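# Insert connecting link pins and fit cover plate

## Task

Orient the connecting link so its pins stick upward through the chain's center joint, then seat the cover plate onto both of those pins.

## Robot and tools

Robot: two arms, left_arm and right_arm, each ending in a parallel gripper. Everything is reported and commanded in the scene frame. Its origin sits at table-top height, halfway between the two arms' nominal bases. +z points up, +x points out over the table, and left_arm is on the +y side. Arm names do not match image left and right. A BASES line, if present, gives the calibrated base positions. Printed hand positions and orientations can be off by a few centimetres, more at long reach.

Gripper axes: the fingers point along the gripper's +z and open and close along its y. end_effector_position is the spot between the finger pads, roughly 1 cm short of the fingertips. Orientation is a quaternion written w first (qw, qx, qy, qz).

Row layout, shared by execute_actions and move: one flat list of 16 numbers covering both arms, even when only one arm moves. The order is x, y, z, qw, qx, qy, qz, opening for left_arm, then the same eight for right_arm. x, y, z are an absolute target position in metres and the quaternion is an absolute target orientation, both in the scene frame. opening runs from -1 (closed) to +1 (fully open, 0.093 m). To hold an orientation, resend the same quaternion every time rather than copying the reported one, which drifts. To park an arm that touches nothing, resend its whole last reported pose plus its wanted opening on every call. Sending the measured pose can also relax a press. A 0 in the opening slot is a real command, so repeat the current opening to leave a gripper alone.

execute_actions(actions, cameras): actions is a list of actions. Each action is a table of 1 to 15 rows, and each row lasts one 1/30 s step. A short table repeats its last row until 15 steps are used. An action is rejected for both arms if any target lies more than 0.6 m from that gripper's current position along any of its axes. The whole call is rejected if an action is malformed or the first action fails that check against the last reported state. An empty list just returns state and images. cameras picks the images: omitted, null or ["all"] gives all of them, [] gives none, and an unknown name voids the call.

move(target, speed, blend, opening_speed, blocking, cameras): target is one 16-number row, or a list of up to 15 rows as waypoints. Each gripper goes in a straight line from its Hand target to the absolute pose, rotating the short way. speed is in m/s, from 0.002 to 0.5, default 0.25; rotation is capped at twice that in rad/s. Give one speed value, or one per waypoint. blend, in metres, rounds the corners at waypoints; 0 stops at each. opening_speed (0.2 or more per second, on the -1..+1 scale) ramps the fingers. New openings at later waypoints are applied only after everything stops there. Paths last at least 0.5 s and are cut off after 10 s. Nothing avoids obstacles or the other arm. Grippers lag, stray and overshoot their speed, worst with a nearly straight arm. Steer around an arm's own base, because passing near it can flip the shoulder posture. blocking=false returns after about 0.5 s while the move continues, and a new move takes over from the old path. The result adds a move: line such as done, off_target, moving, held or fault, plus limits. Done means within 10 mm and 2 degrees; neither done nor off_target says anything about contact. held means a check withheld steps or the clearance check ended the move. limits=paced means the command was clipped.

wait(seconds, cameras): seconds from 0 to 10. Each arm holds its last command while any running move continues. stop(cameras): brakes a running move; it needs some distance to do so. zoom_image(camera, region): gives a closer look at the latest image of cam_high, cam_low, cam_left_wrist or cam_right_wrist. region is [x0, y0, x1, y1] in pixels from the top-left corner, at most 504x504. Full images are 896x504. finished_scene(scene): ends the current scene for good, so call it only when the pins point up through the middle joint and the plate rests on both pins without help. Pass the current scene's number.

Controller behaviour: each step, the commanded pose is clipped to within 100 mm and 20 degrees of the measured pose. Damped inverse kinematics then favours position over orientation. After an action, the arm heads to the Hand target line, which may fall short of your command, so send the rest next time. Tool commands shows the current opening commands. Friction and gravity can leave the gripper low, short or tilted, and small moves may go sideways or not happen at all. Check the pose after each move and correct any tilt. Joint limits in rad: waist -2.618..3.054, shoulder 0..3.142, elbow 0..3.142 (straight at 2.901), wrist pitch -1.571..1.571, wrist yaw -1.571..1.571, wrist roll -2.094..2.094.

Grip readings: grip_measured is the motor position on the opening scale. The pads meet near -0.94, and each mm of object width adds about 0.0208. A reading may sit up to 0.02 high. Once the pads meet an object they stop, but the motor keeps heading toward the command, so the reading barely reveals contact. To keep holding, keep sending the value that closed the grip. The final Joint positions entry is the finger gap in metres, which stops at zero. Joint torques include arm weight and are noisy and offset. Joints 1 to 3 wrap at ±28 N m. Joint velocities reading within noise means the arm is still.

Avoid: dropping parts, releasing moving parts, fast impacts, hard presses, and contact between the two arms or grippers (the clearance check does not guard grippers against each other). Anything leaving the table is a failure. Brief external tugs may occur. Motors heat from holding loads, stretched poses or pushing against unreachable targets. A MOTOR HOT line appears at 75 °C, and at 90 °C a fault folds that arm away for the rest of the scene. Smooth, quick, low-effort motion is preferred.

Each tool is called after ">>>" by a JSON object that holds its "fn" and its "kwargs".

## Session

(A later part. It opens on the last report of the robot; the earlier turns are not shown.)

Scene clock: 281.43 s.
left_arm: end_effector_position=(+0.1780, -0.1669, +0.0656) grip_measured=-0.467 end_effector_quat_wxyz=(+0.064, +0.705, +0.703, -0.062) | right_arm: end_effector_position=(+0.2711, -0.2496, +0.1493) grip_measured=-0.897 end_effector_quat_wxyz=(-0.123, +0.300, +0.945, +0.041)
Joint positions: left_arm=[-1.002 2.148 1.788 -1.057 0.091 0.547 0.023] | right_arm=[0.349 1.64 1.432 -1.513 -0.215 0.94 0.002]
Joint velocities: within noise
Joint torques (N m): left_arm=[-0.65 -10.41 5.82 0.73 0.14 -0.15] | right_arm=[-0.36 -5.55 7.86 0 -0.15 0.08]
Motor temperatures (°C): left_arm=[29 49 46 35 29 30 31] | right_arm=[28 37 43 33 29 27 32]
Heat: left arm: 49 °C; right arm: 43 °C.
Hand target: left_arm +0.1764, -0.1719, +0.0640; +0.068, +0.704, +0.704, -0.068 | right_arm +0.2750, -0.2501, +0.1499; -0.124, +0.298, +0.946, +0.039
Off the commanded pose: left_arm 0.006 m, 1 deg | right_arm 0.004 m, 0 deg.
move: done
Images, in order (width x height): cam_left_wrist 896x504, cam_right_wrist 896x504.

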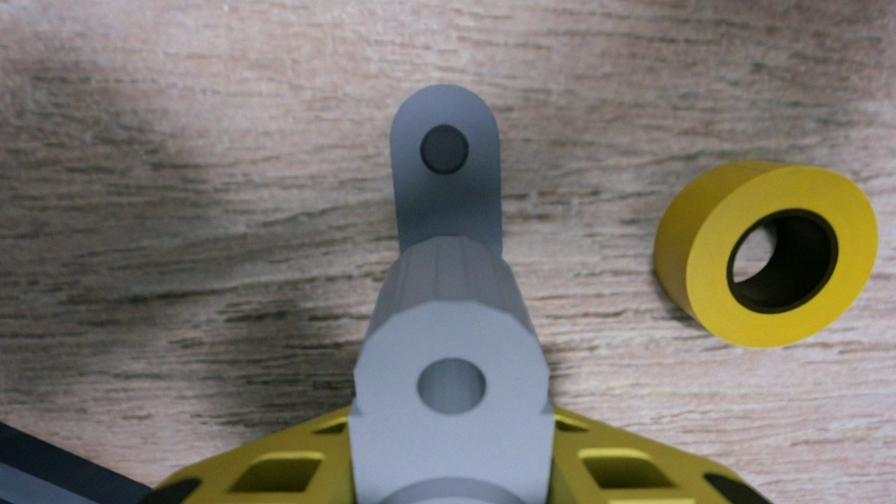

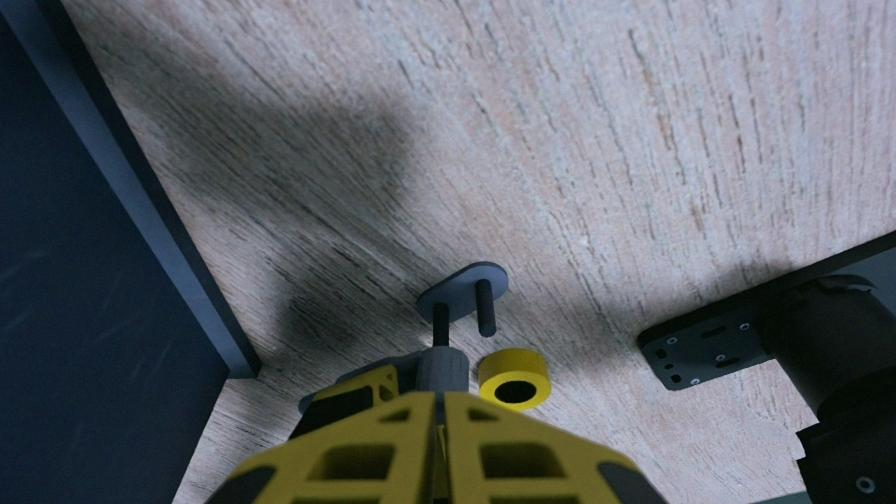

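>>> {"fn": "move", "kwargs": {"target": [[0.1755, -0.1700, 0.059, 0.0678, 0.7039, 0.7039, -0.0678, -0.85, 0.275, -0.25, 0.15, -0.1245, 0.2981, 0.9455, 0.0392, -0.9]], "speed": 0.06, "cameras": ["cam_left_wrist","cam_right_wrist"]}}

>>> {"fn": "zoom_image", "kwargs": {"camera": "cam_right_wrist", "region": [320, 220, 560, 420]}}

>>> {"fn": "zoom_image", "kwargs": {"camera": "cam_left_wrist", "region": [340, 70, 560, 430]}}

Scene clock: 282.67 s.
left_arm: end_effector_position=(+0.1767, -0.1647, +0.0579) grip_measured=-0.467 end_effector_quat_wxyz=(+0.060, +0.705, +0.704, -0.061) | right_arm: end_effector_position=(+0.2711, -0.2496, +0.1493) grip_measured=-0.897 end_effector_quat_wxyz=(-0.123, +0.300, +0.945, +0.041)
Joint positions: left_arm=[-1.002 2.148 1.759 -1.035 0.091 0.547 0.023] | right_arm=[0.349 1.64 1.432 -1.513 -0.215 0.94 0.002]
Joint velocities: within noise
Joint torques (N m): left_arm=[-0.62 -10.97 5.78 0.71 0.15 -0.14] | right_arm=[-0.36 -5.55 7.86 0.01 -0.15 0.08]
Motor temperatures (°C): left_arm=[29 49 46 35 29 30 31] | right_arm=[28 37 43 33 29 27 32]
Heat: left arm: 49 °C; right arm: 43 °C.
Hand target: left_arm +0.1754, -0.1699, +0.0590; +0.068, +0.704, +0.704, -0.068 | right_arm +0.2750, -0.2501, +0.1499; -0.124, +0.298, +0.946, +0.039
Off the commanded pose: left_arm 0.006 m, 1 deg | right_arm 0.004 m, 0 deg.
move: done
Images, in order (width x height): cam_left_wrist 896x504, cam_right_wrist 896x504.

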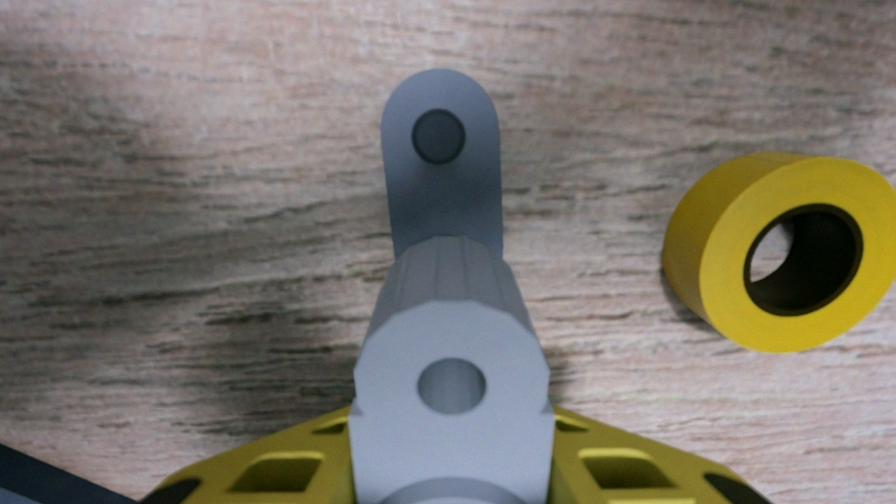

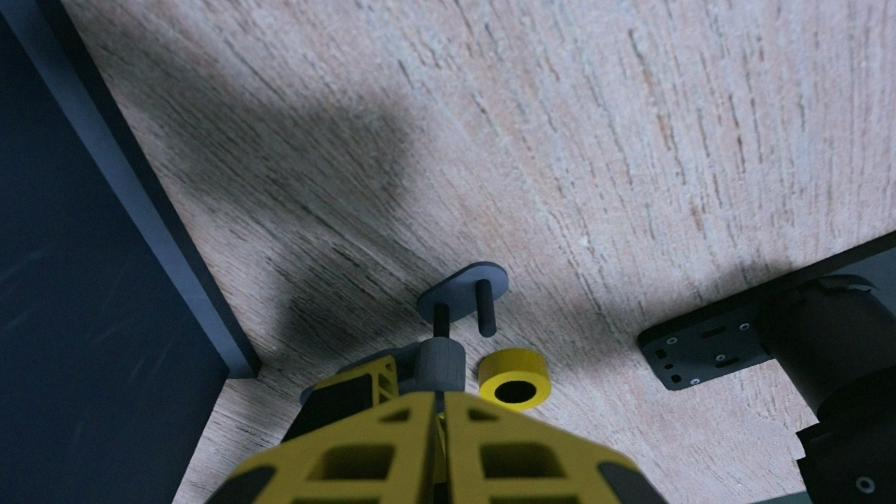

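Scaled by 2.100 from the camera's 896x504 image, which has a finer 1280x720 frame.

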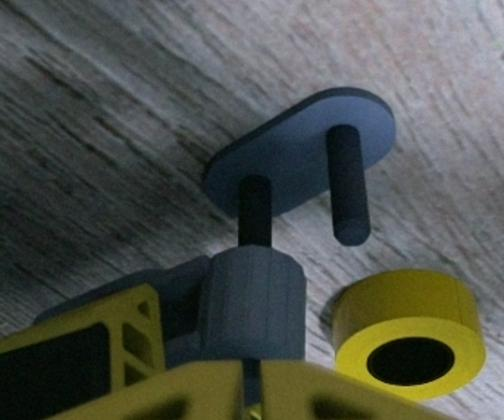

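Scaled by 1.400 from the camera's 896x504 image, which has a finer 1280x720 frame.

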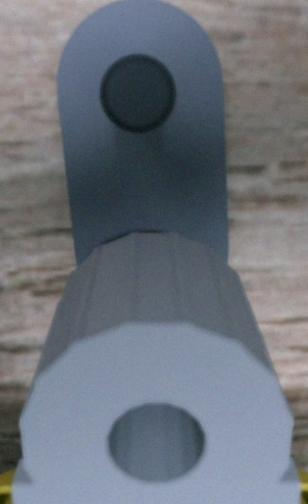

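>>> {"fn": "move", "kwargs": {"target": [[0.1775, -0.1715, 0.051, 0.0678, 0.7039, 0.7039, -0.0678, -0.85, 0.275, -0.25, 0.15, -0.1245, 0.2981, 0.9455, 0.0392, -0.9]], "speed": 0.05, "cameras": ["cam_left_wrist","cam_right_wrist"]}}

>>> {"fn": "zoom_image", "kwargs": {"camera": "cam_right_wrist", "region": [320, 220, 560, 420]}}

>>> {"fn": "zoom_image", "kwargs": {"camera": "cam_left_wrist", "region": [340, 70, 560, 430]}}

Scene clock: 284.20 s.
left_arm: end_effector_position=(+0.1773, -0.1657, +0.0557) grip_measured=-0.467 end_effector_quat_wxyz=(+0.064, +0.705, +0.703, -0.062) | right_arm: end_effector_position=(+0.2711, -0.2496, +0.1493) grip_measured=-0.897 end_effector_quat_wxyz=(-0.123, +0.300, +0.945, +0.041)
Joint positions: left_arm=[-1.002 2.148 1.749 -1.018 0.091 0.547 0.023] | right_arm=[0.349 1.64 1.432 -1.513 -0.215 0.94 0.002]
Joint velocities: within noise
Joint torques (N m): left_arm=[-0.47 -9.66 5.85 0.87 0.15 -0.12] | right_arm=[-0.38 -5.56 7.86 0.01 -0.15 0.08]
Motor temperatures (°C): left_arm=[29 49 46 35 29 30 31] | right_arm=[28 37 43 33 29 27 32]
Heat: left arm: 49 °C; right arm: 43 °C.
Hand target: left_arm +0.1774, -0.1714, +0.0511; +0.068, +0.704, +0.704, -0.068 | right_arm +0.2750, -0.2501, +0.1499; -0.124, +0.298, +0.946, +0.039
Off the commanded pose: left_arm 0.007 m, 1 deg | right_arm 0.004 m, 0 deg.
move: done
Images, in order (width x height): cam_left_wrist 896x504, cam_right_wrist 896x504.

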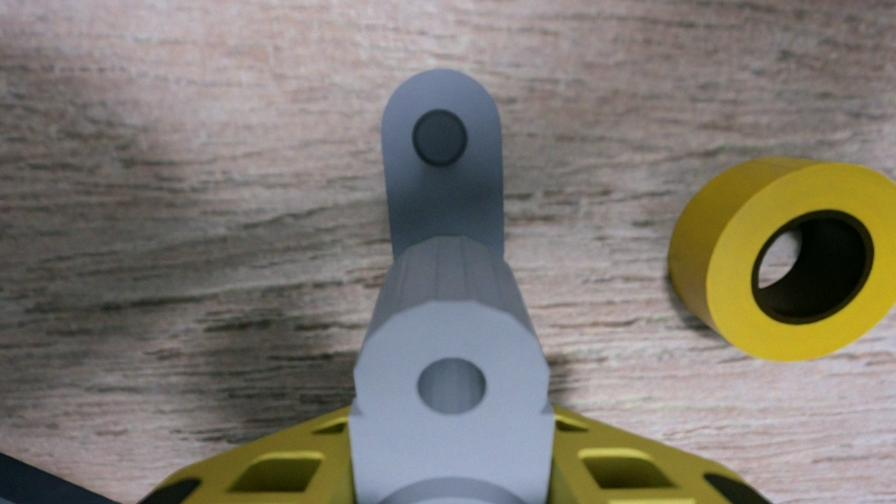

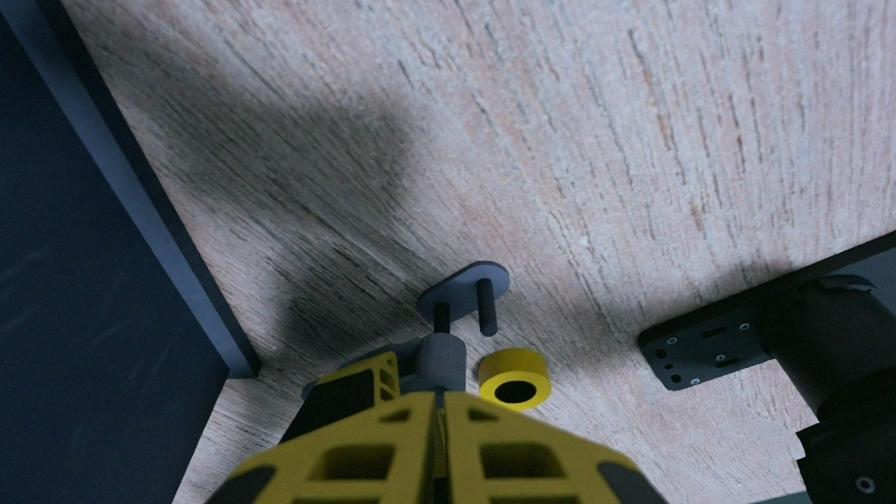

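Scaled by 2.100 from the camera's 896x504 image, which has a finer 1280x720 frame.

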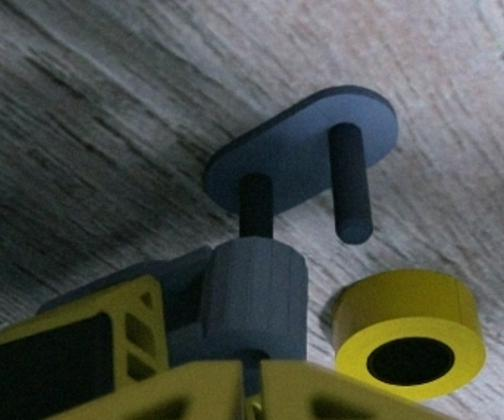

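Scaled by 1.400 from the camera's 896x504 image, which has a finer 1280x720 frame.

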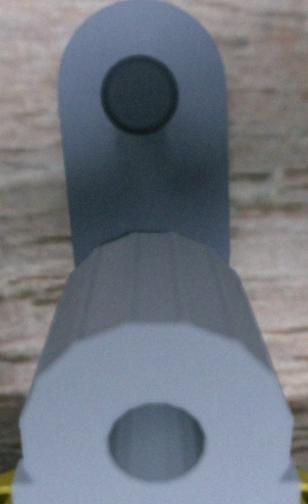

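>>> {"fn": "move", "kwargs": {"target": [[0.1775, -0.1690, 0.044, 0.0678, 0.7039, 0.7039, -0.0678, -0.85, 0.275, -0.25, 0.15, -0.1245, 0.2981, 0.9455, 0.0392, -0.9]], "speed": 0.05, "cameras": ["cam_left_wrist","cam_right_wrist"]}}

>>> {"fn": "zoom_image", "kwargs": {"camera": "cam_right_wrist", "region": [320, 220, 560, 420]}}

Scene clock: 285.40 s.
left_arm: end_effector_position=(+0.1771, -0.1654, +0.0485) grip_measured=-0.467 end_effector_quat_wxyz=(+0.066, +0.705, +0.703, -0.062) | right_arm: end_effector_position=(+0.2711, -0.2496, +0.1493) grip_measured=-0.897 end_effector_quat_wxyz=(-0.123, +0.300, +0.945, +0.041)
Joint positions: left_arm=[-1.002 2.148 1.719 -0.984 0.091 0.547 0.023] | right_arm=[0.349 1.64 1.432 -1.513 -0.215 0.94 0.002]
Joint velocities: within noise
Joint torques (N m): left_arm=[-0.18 -9.89 5.55 0.76 0.15 -0.08] | right_arm=[-0.38 -5.53 7.86 0.01 -0.15 0.08]
Motor temperatures (°C): left_arm=[29 49 46 35 29 30 31] | right_arm=[28 37 43 33 29 27 32]
Heat: left arm: 49 °C; right arm: 43 °C.
Hand target: left_arm +0.1774, -0.1689, +0.0440; +0.068, +0.704, +0.704, -0.068 | right_arm +0.2750, -0.2501, +0.1499; -0.124, +0.298, +0.946, +0.039
Off the commanded pose: left_arm 0.006 m, 1 deg | right_arm 0.004 m, 0 deg.
move: done
Images, in order (width x height): cam_left_wrist 896x504, cam_right_wrist 896x504.

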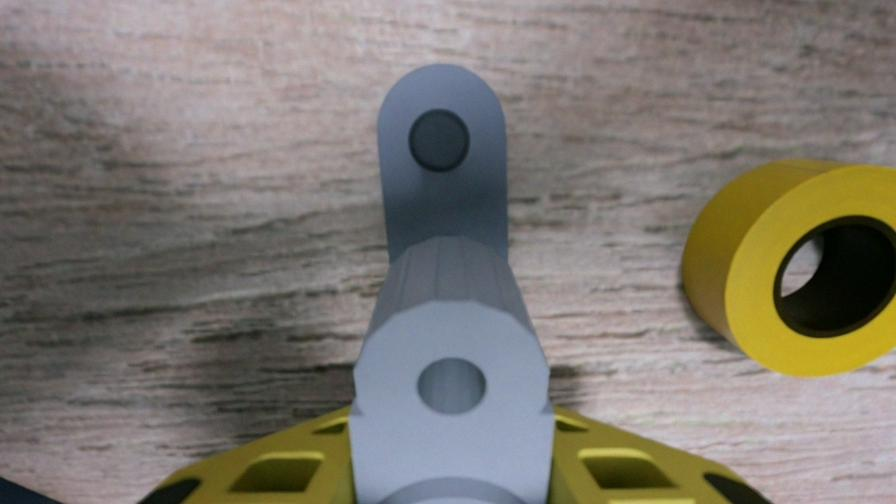

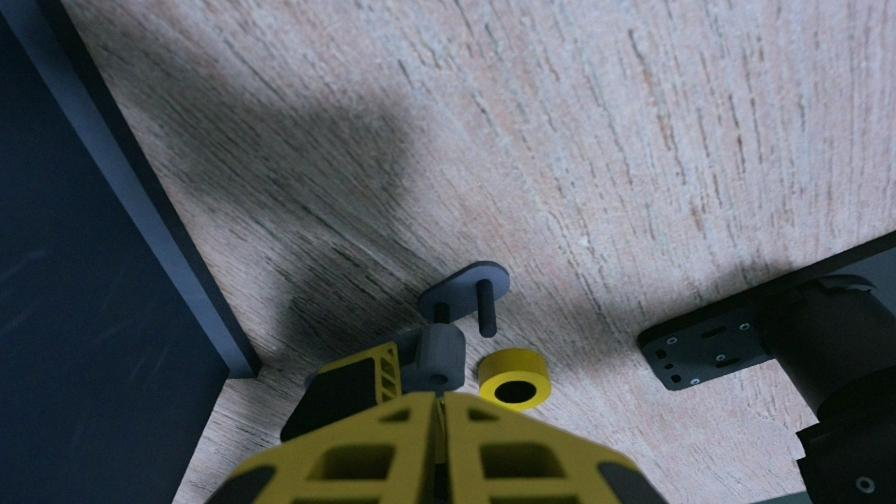

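Scaled by 2.100 from the camera's 896x504 image, which has a finer 1280x720 frame.

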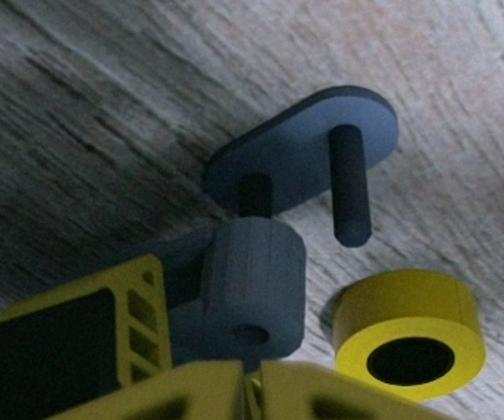

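Engaged. Continuing down to the seat.

>>> {"fn": "move", "kwargs": {"target": [[0.1775, -0.1690, 0.034, 0.0678, 0.7039, 0.7039, -0.0678, -0.85, 0.275, -0.25, 0.15, -0.1245, 0.2981, 0.9455, 0.0392, -0.9],[0.1775, -0.1690, 0.022, 0.0678, 0.7039, 0.7039, -0.0678, -0.85, 0.275, -0.25, 0.15, -0.1245, 0.2981, 0.9455, 0.0392, -0.9]], "speed": 0.05, "cameras": ["cam_left_wrist","cam_right_wrist"]}}

>>> {"fn": "zoom_image", "kwargs": {"camera": "cam_right_wrist", "region": [320, 220, 560, 420]}}

Scene clock: 286.67 s.
left_arm: end_effector_position=(+0.1768, -0.1650, +0.0289) grip_measured=-0.467 end_effector_quat_wxyz=(+0.065, +0.705, +0.703, -0.062) | right_arm: end_effector_position=(+0.2711, -0.2496, +0.1493) grip_measured=-0.897 end_effector_quat_wxyz=(-0.123, +0.300, +0.945, +0.041)
Joint positions: left_arm=[-1.002 2.164 1.665 -0.914 0.091 0.547 0.023] | right_arm=[0.349 1.64 1.432 -1.513 -0.215 0.94 0.002]
Joint velocities: within noise
Joint torques (N m): left_arm=[-0.17 -9.5 5.33 0.82 0.15 -0.09] | right_arm=[-0.38 -5.52 7.87 0.01 -0.15 0.08]
Motor temperatures (°C): left_arm=[29 49 46 35 29 30 31] | right_arm=[28 37 43 33 29 27 32]
Heat: left arm: 49 °C; right arm: 43 °C.
Hand target: left_arm +0.1774, -0.1689, +0.0222; +0.068, +0.704, +0.704, -0.068 | right_arm +0.2750, -0.2501, +0.1499; -0.124, +0.298, +0.946, +0.039
Off the commanded pose: left_arm 0.008 m, 1 deg | right_arm 0.004 m, 0 deg.
move: done
Images, in order (width x height): cam_left_wrist 896x504, cam_right_wrist 896x504.

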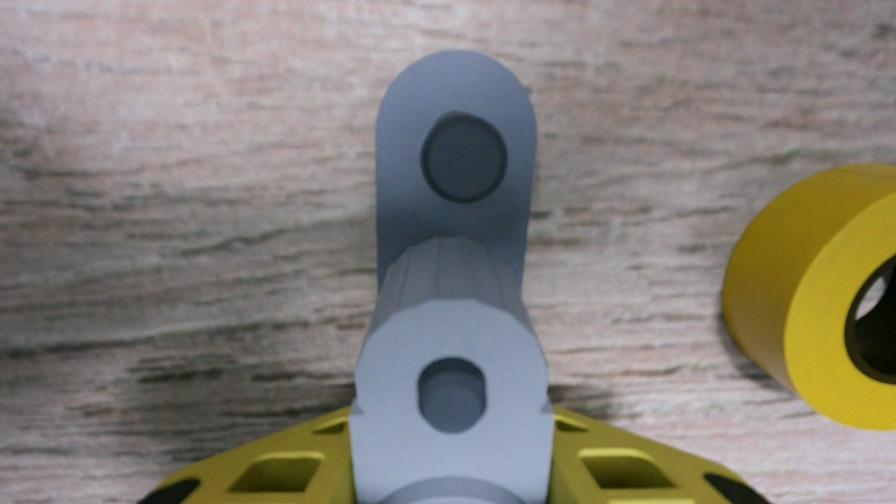

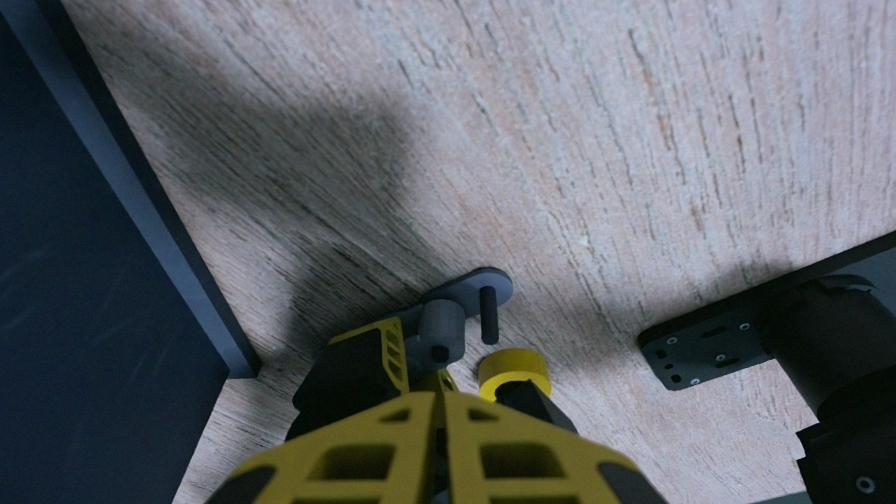

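Scaled by 2.100 from the camera's 896x504 image, which has a finer 1280x720 frame.

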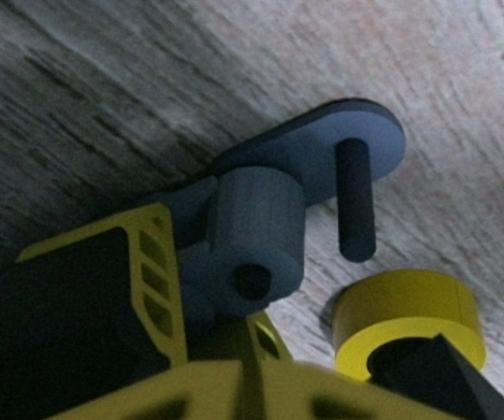

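>>> {"fn": "move", "kwargs": {"target": [[0.1772, -0.1675, 0.026, 0.0678, 0.7039, 0.7039, -0.0678, -0.1, 0.275, -0.25, 0.15, -0.1245, 0.2981, 0.9455, 0.0392, -0.9]], "speed": 0.05, "opening_speed": 1.0, "cameras": ["cam_left_wrist","cam_right_wrist"]}}

>>> {"fn": "zoom_image", "kwargs": {"camera": "cam_right_wrist", "region": [320, 220, 560, 420]}}

Scene clock: 288.17 s.
left_arm: end_effector_position=(+0.1773, -0.1657, +0.0290) grip_measured=-0.102 end_effector_quat_wxyz=(+0.067, +0.705, +0.703, -0.063) | right_arm: end_effector_position=(+0.2711, -0.2496, +0.1493) grip_measured=-0.897 end_effector_quat_wxyz=(-0.123, +0.300, +0.945, +0.041)
Joint positions: left_arm=[-1.002 2.164 1.665 -0.911 0.091 0.547 0.04] | right_arm=[0.349 1.64 1.432 -1.513 -0.215 0.94 0.002]
Joint velocities: within noise
Joint torques (N m): left_arm=[-0.1 -10.36 5.41 0.7 0.15 -0.07] | right_arm=[-0.38 -5.53 7.84 0.01 -0.15 0.08]
Motor temperatures (°C): left_arm=[29 49 46 35 29 30 31] | right_arm=[28 37 43 32 29 27 32]
Heat: left arm: 49 °C; right arm: 43 °C.
Hand target: left_arm +0.1772, -0.1675, +0.0261; +0.068, +0.704, +0.704, -0.068 | right_arm +0.2750, -0.2501, +0.1499; -0.124, +0.298, +0.946, +0.039
Off the commanded pose: left_arm 0.004 m, 1 deg | right_arm 0.004 m, 0 deg.
move: done
Images, in order (width x height): cam_left_wrist 896x504, cam_right_wrist 896x504.

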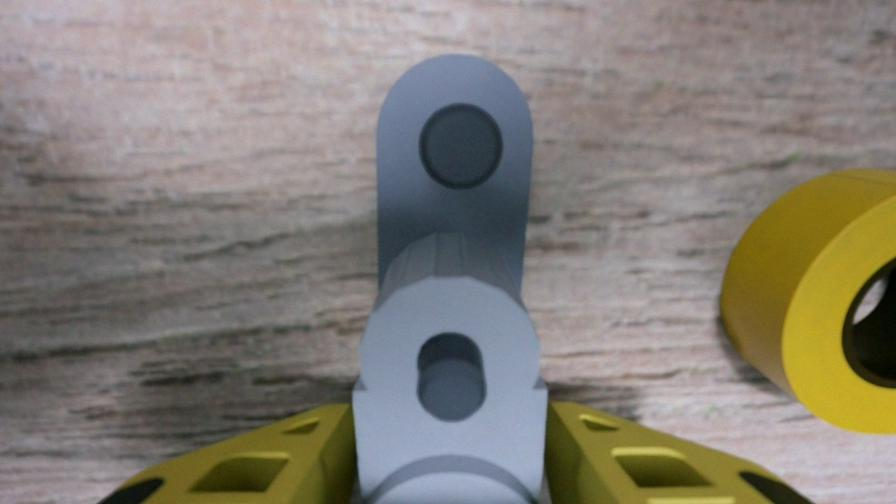

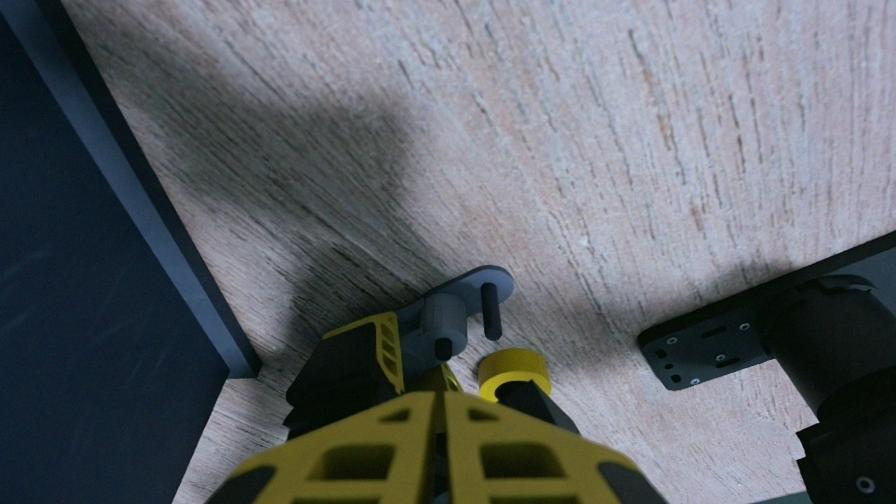

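Scaled by 2.100 from the camera's 896x504 image, which has a finer 1280x720 frame.

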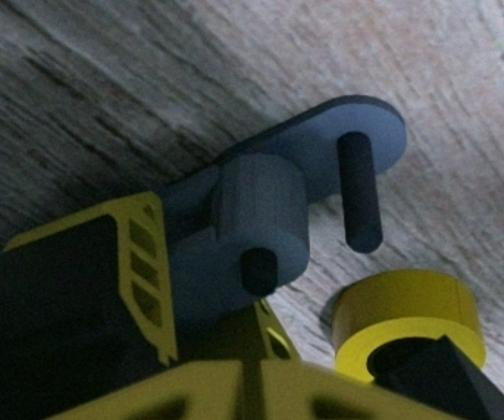

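>>> {"fn": "move", "kwargs": {"target": [[0.1772, -0.1665, 0.050, 0.0678, 0.7039, 0.7039, -0.0678, -0.1, 0.275, -0.25, 0.15, -0.1245, 0.2981, 0.9455, 0.0392, -0.9],[0.1772, -0.1640, 0.14, 0.0678, 0.7039, 0.7039, -0.0678, -0.1, 0.275, -0.25, 0.15, -0.1245, 0.2981, 0.9455, 0.0392, -0.9]], "speed": [0.06,0.15]}}

Scene clock: 290.47 s.
left_arm: end_effector_position=(+0.1772, -0.1656, +0.1268) grip_measured=-0.102 end_effector_quat_wxyz=(+0.060, +0.705, +0.704, -0.061) | right_arm: end_effector_position=(+0.2711, -0.2496, +0.1493) grip_measured=-0.897 end_effector_quat_wxyz=(-0.123, +0.300, +0.945, +0.041)
Joint positions: left_arm=[-1.002 2.151 2.036 -1.311 0.091 0.547 0.04] | right_arm=[0.349 1.64 1.432 -1.513 -0.215 0.94 0.002]
Joint velocities: within noise
Joint torques (N m): left_arm=[0.27 -12.72 7.23 0.39 0.16 -0.02] | right_arm=[-0.38 -5.53 7.84 0.01 -0.15 0.08]
Motor temperatures (°C): left_arm=[29 49 46 35 29 30 30] | right_arm=[28 37 43 32 29 27 32]
Heat: left arm: 49 °C; right arm: 43 °C.
Hand target: left_arm +0.1771, -0.1640, +0.1398; +0.068, +0.704, +0.704, -0.068 | right_arm +0.2750, -0.2501, +0.1499; -0.124, +0.298, +0.946, +0.039
Off the commanded pose: left_arm 0.013 m, 1 deg | right_arm 0.004 m, 0 deg.
move: off_target (left_arm)

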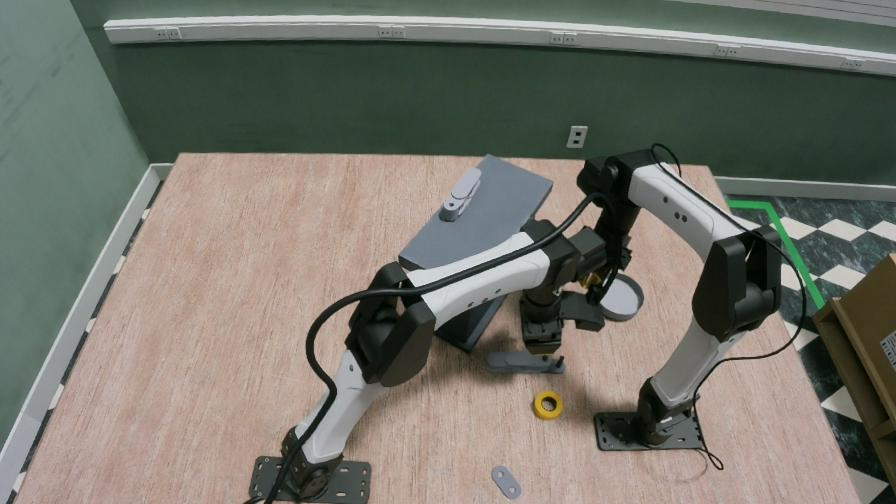

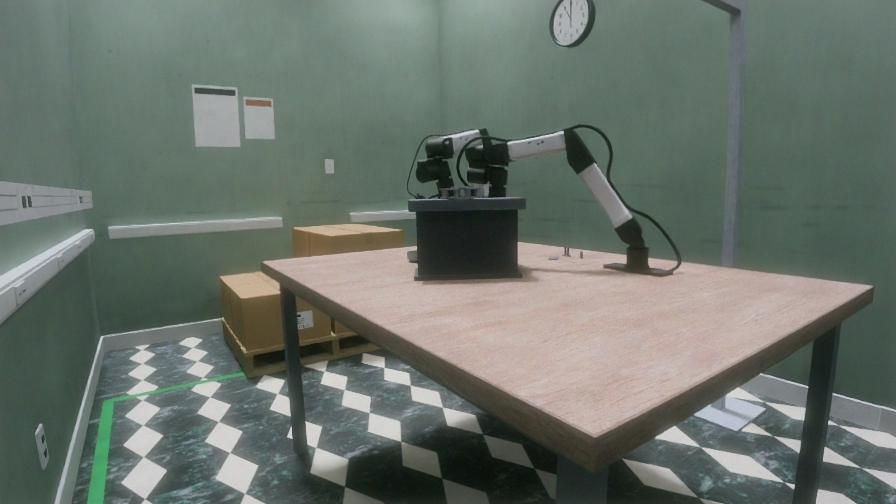

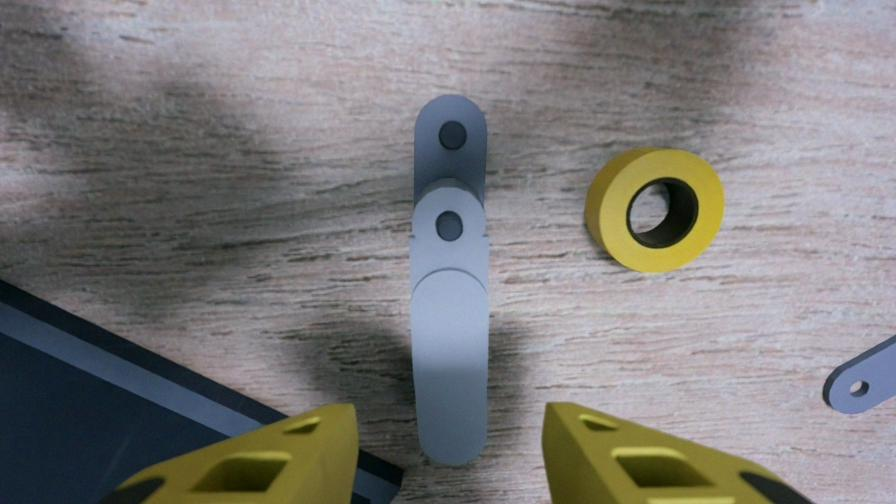

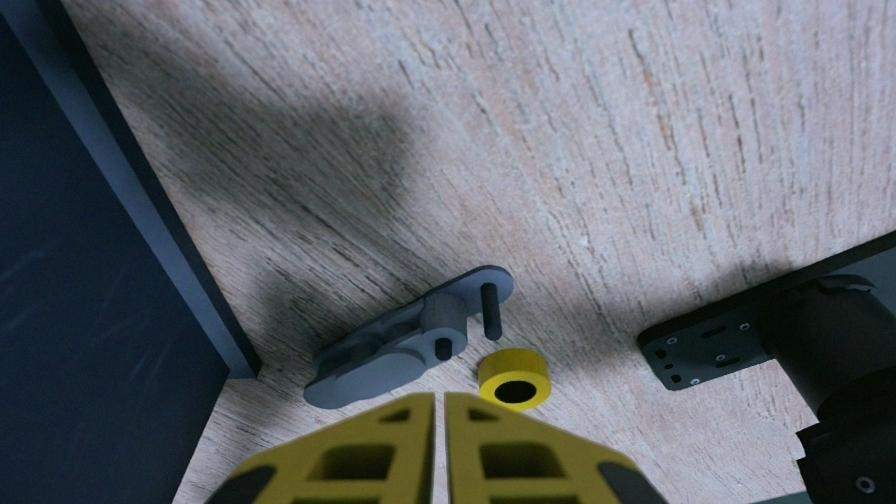

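>>> {"fn": "move", "kwargs": {"target": [[0.17, -0.12, 0.27, 0.183, 0.683, 0.683, -0.183, 0.1, 0.275, -0.25, 0.15, -0.1245, 0.2981, 0.9455, 0.0392, -0.9],[0.22, -0.02, 0.33, 0.2241, 0.4830, 0.8365, -0.1294, 0.1, 0.275, -0.25, 0.15, -0.1245, 0.2981, 0.9455, 0.0392, -0.9],[0.34, 0.0, 0.32, 0.2511, 0.2337, 0.9372, -0.0626, 0.1, 0.275, -0.25, 0.15, -0.1245, 0.2981, 0.9455, 0.0392, -0.9]], "speed": 0.2, "blend": [0.03, 0.03, 0]}}

Scene clock: 298.00 s.
left_arm: end_effector_position=(+0.3373, -0.0033, +0.3258) grip_measured=+0.098 end_effector_quat_wxyz=(+0.273, +0.243, +0.928, -0.074) | right_arm: end_effector_position=(+0.2711, -0.2496, +0.1493) grip_measured=-0.897 end_effector_quat_wxyz=(-0.123, +0.300, +0.945, +0.041)
Joint positions: left_arm=[-0.527 2.029 2.578 -1.546 -0.013 -0.029 0.05] | right_arm=[0.349 1.64 1.432 -1.513 -0.215 0.94 0.002]
Joint velocities: within noise
Joint torques (N m): left_arm=[0.2 -7.06 6.24 1.2 -0.18 -0.18] | right_arm=[-0.38 -5.55 7.86 0.01 -0.15 0.08]
Motor temperatures (°C): left_arm=[29 48 46 35 29 30 30] | right_arm=[28 37 43 32 29 27 32]
Heat: left arm: 48 °C; right arm: 43 °C.
Hand target: left_arm +0.3397, +0.0001, +0.3196; +0.263, +0.233, +0.934, -0.066 | right_arm +0.2750, -0.2501, +0.1499; -0.124, +0.298, +0.946, +0.039
Off the commanded pose: left_arm 0.007 m, 3 deg | right_arm 0.004 m, 0 deg.
joint sent to its limit (left arm) — joint 4 (wrist pitch), lower limit. The joint targets still meet the commanded pose.
move: off_target (left_arm)

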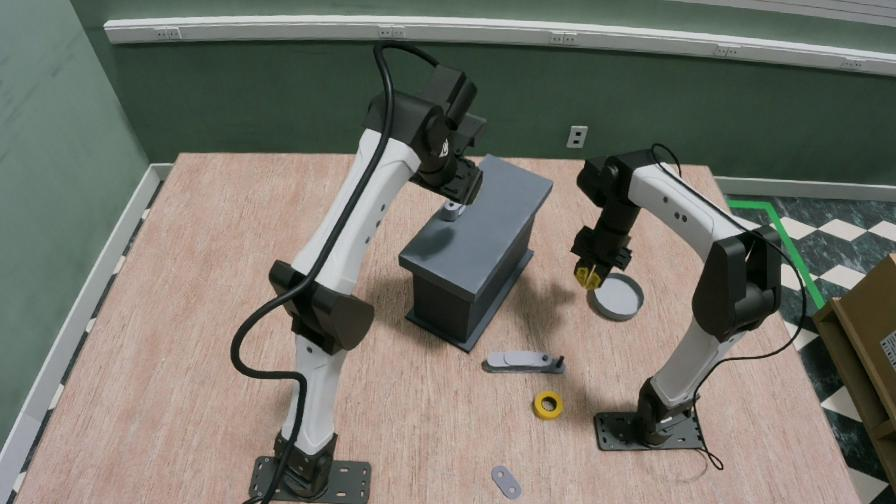

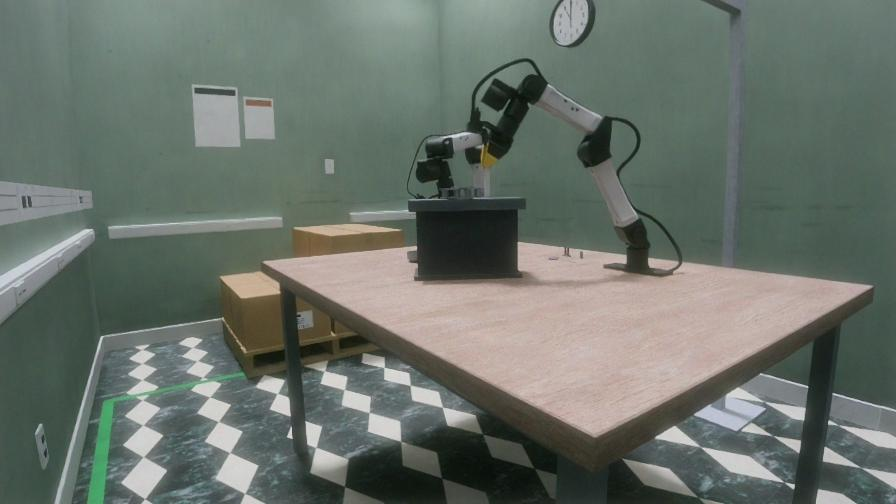

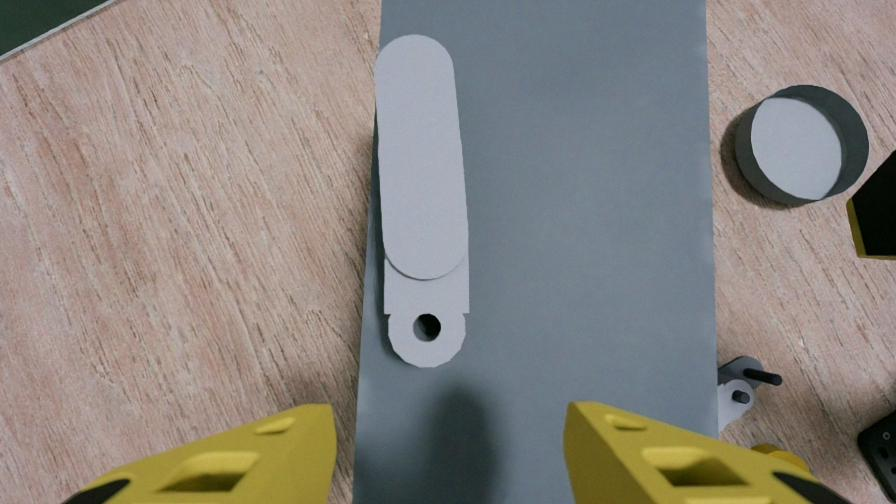

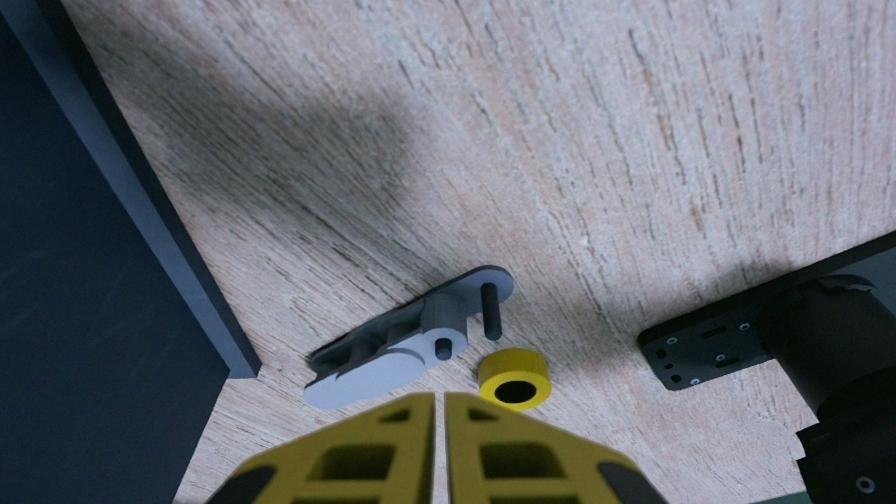

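>>> {"fn": "move", "kwargs": {"target": [[0.38, -0.016, 0.30, 0.2520, 0.2206, 0.9404, -0.0591, 0.1, 0.275, -0.25, 0.15, -0.1245, 0.2981, 0.9455, 0.0392, -0.9],[0.382, -0.018, 0.265, 0.1858, 0.2242, 0.9557, -0.0436, 0.1, 0.275, -0.25, 0.15, -0.1245, 0.2981, 0.9455, 0.0392, -0.9]], "speed": 0.1, "cameras": ["cam_left_wrist","cam_low","cam_high"]}}

Scene clock: 301.07 s.
left_arm: end_effector_position=(+0.3789, -0.0215, +0.2791) grip_measured=+0.098 end_effector_quat_wxyz=(+0.248, +0.232, +0.939, -0.064) | right_arm: end_effector_position=(+0.2711, -0.2496, +0.1493) grip_measured=-0.897 end_effector_quat_wxyz=(-0.123, +0.300, +0.945, +0.041)
Joint positions: left_arm=[-0.517 2.245 2.744 -1.553 -0.02 -0.045 0.05] | right_arm=[0.349 1.64 1.432 -1.513 -0.215 0.94 0.002]
Joint velocities: within noise
Joint torques (N m): left_arm=[0.44 -8.77 4.3 1.14 -0.09 -0.22] | right_arm=[-0.38 -5.53 7.83 0.01 -0.15 0.08]
Motor temperatures (°C): left_arm=[29 48 46 35 29 30 30] | right_arm=[28 37 43 32 29 27 32]
Heat: left arm: 48 °C; right arm: 43 °C.
Hand target: left_arm +0.3815, -0.0177, +0.2647; +0.228, +0.223, +0.946, -0.056 | right_arm +0.2750, -0.2501, +0.1499; -0.124, +0.298, +0.946, +0.039
Off the commanded pose: left_arm 0.015 m, 8 deg | right_arm 0.004 m, 0 deg.
joint sent to its limit (left arm) — joint 4 (wrist pitch), lower limit. The joint targets are off in orientation, not in position.
move: off_target (left_arm)
Images, in order (width x height): cam_high 896x504, cam_low 896x504, cam_left_wrist 896x504.

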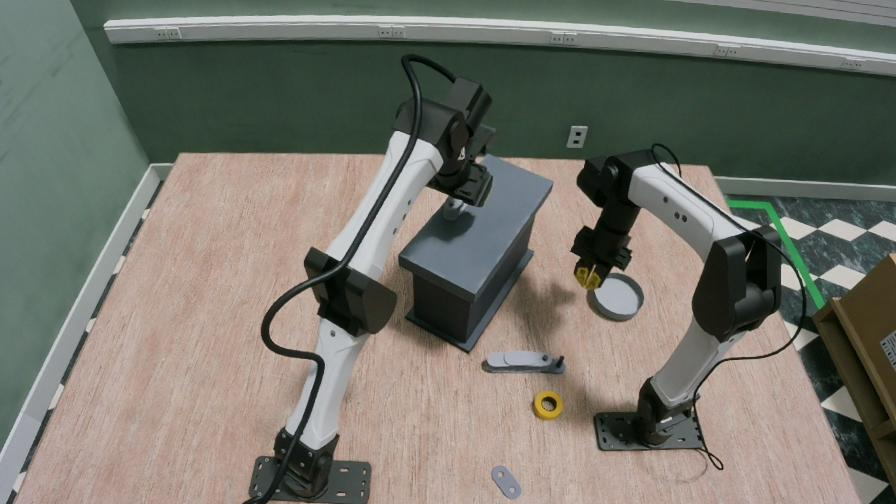

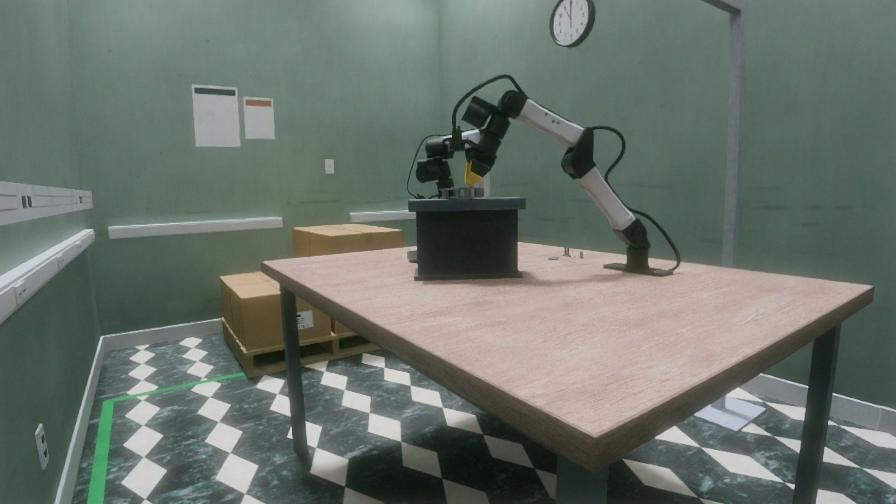

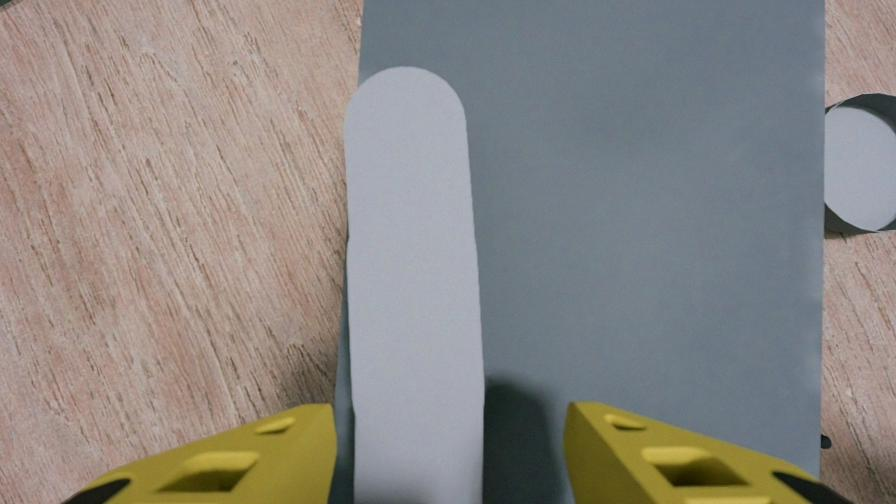

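>>> {"fn": "move", "kwargs": {"target": [[0.385, -0.0115, 0.265, 0.2195, 0.2142, 0.9505, -0.0495, 0.1, 0.275, -0.25, 0.15, -0.1245, 0.2981, 0.9455, 0.0392, -0.9],[0.385, -0.0115, 0.248, 0.2195, 0.2142, 0.9505, -0.0495, 0.1, 0.275, -0.25, 0.15, -0.1245, 0.2981, 0.9455, 0.0392, -0.9]], "speed": 0.07, "cameras": ["cam_left_wrist","cam_low"]}}

Scene clock: 302.87 s.
left_arm: end_effector_position=(+0.3843, -0.0145, +0.2421) grip_measured=+0.098 end_effector_quat_wxyz=(+0.209, +0.222, +0.951, -0.051) | right_arm: end_effector_position=(+0.2711, -0.2496, +0.1493) grip_measured=-0.897 end_effector_quat_wxyz=(-0.123, +0.300, +0.945, +0.041)
Joint positions: left_arm=[-0.5 2.217 2.555 -1.474 -0.021 -0.053 0.05] | right_arm=[0.349 1.64 1.432 -1.513 -0.215 0.94 0.002]
Joint velocities: within noise
Joint torques (N m): left_arm=[0.05 -12.67 4.11 1.25 -0.16 -0.18] | right_arm=[-0.38 -5.53 7.84 0.01 -0.15 0.08]
Motor temperatures (°C): left_arm=[29 48 46 35 29 30 30] | right_arm=[28 37 43 32 29 27 32]
Heat: left arm: 48 °C; right arm: 43 °C.
Hand target: left_arm +0.3850, -0.0115, +0.2480; +0.219, +0.214, +0.951, -0.049 | right_arm +0.2750, -0.2501, +0.1499; -0.124, +0.298, +0.946, +0.039
Off the commanded pose: left_arm 0.007 m, 1 deg | right_arm 0.004 m, 0 deg.
move: done
Images, in order (width x height): cam_low 896x504, cam_left_wrist 896x504.

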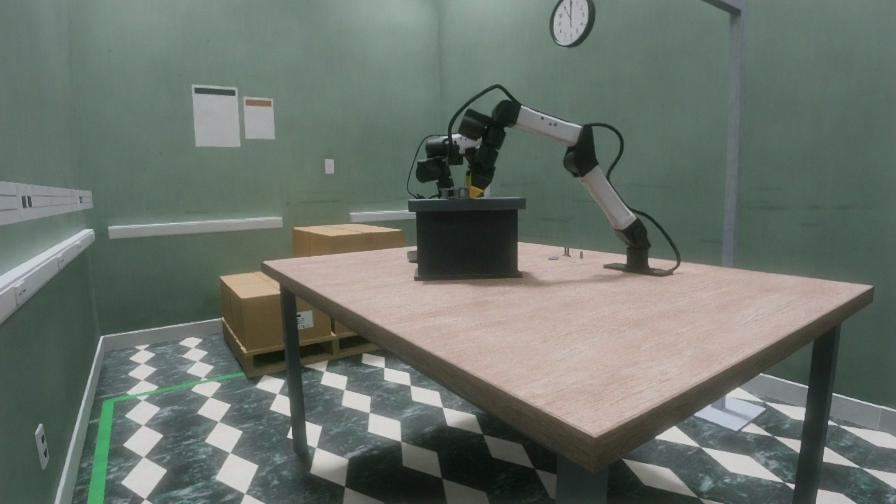

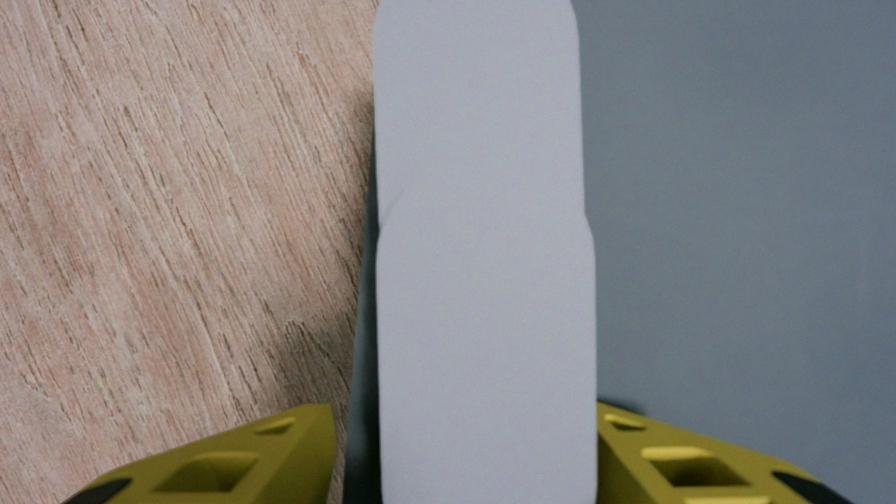

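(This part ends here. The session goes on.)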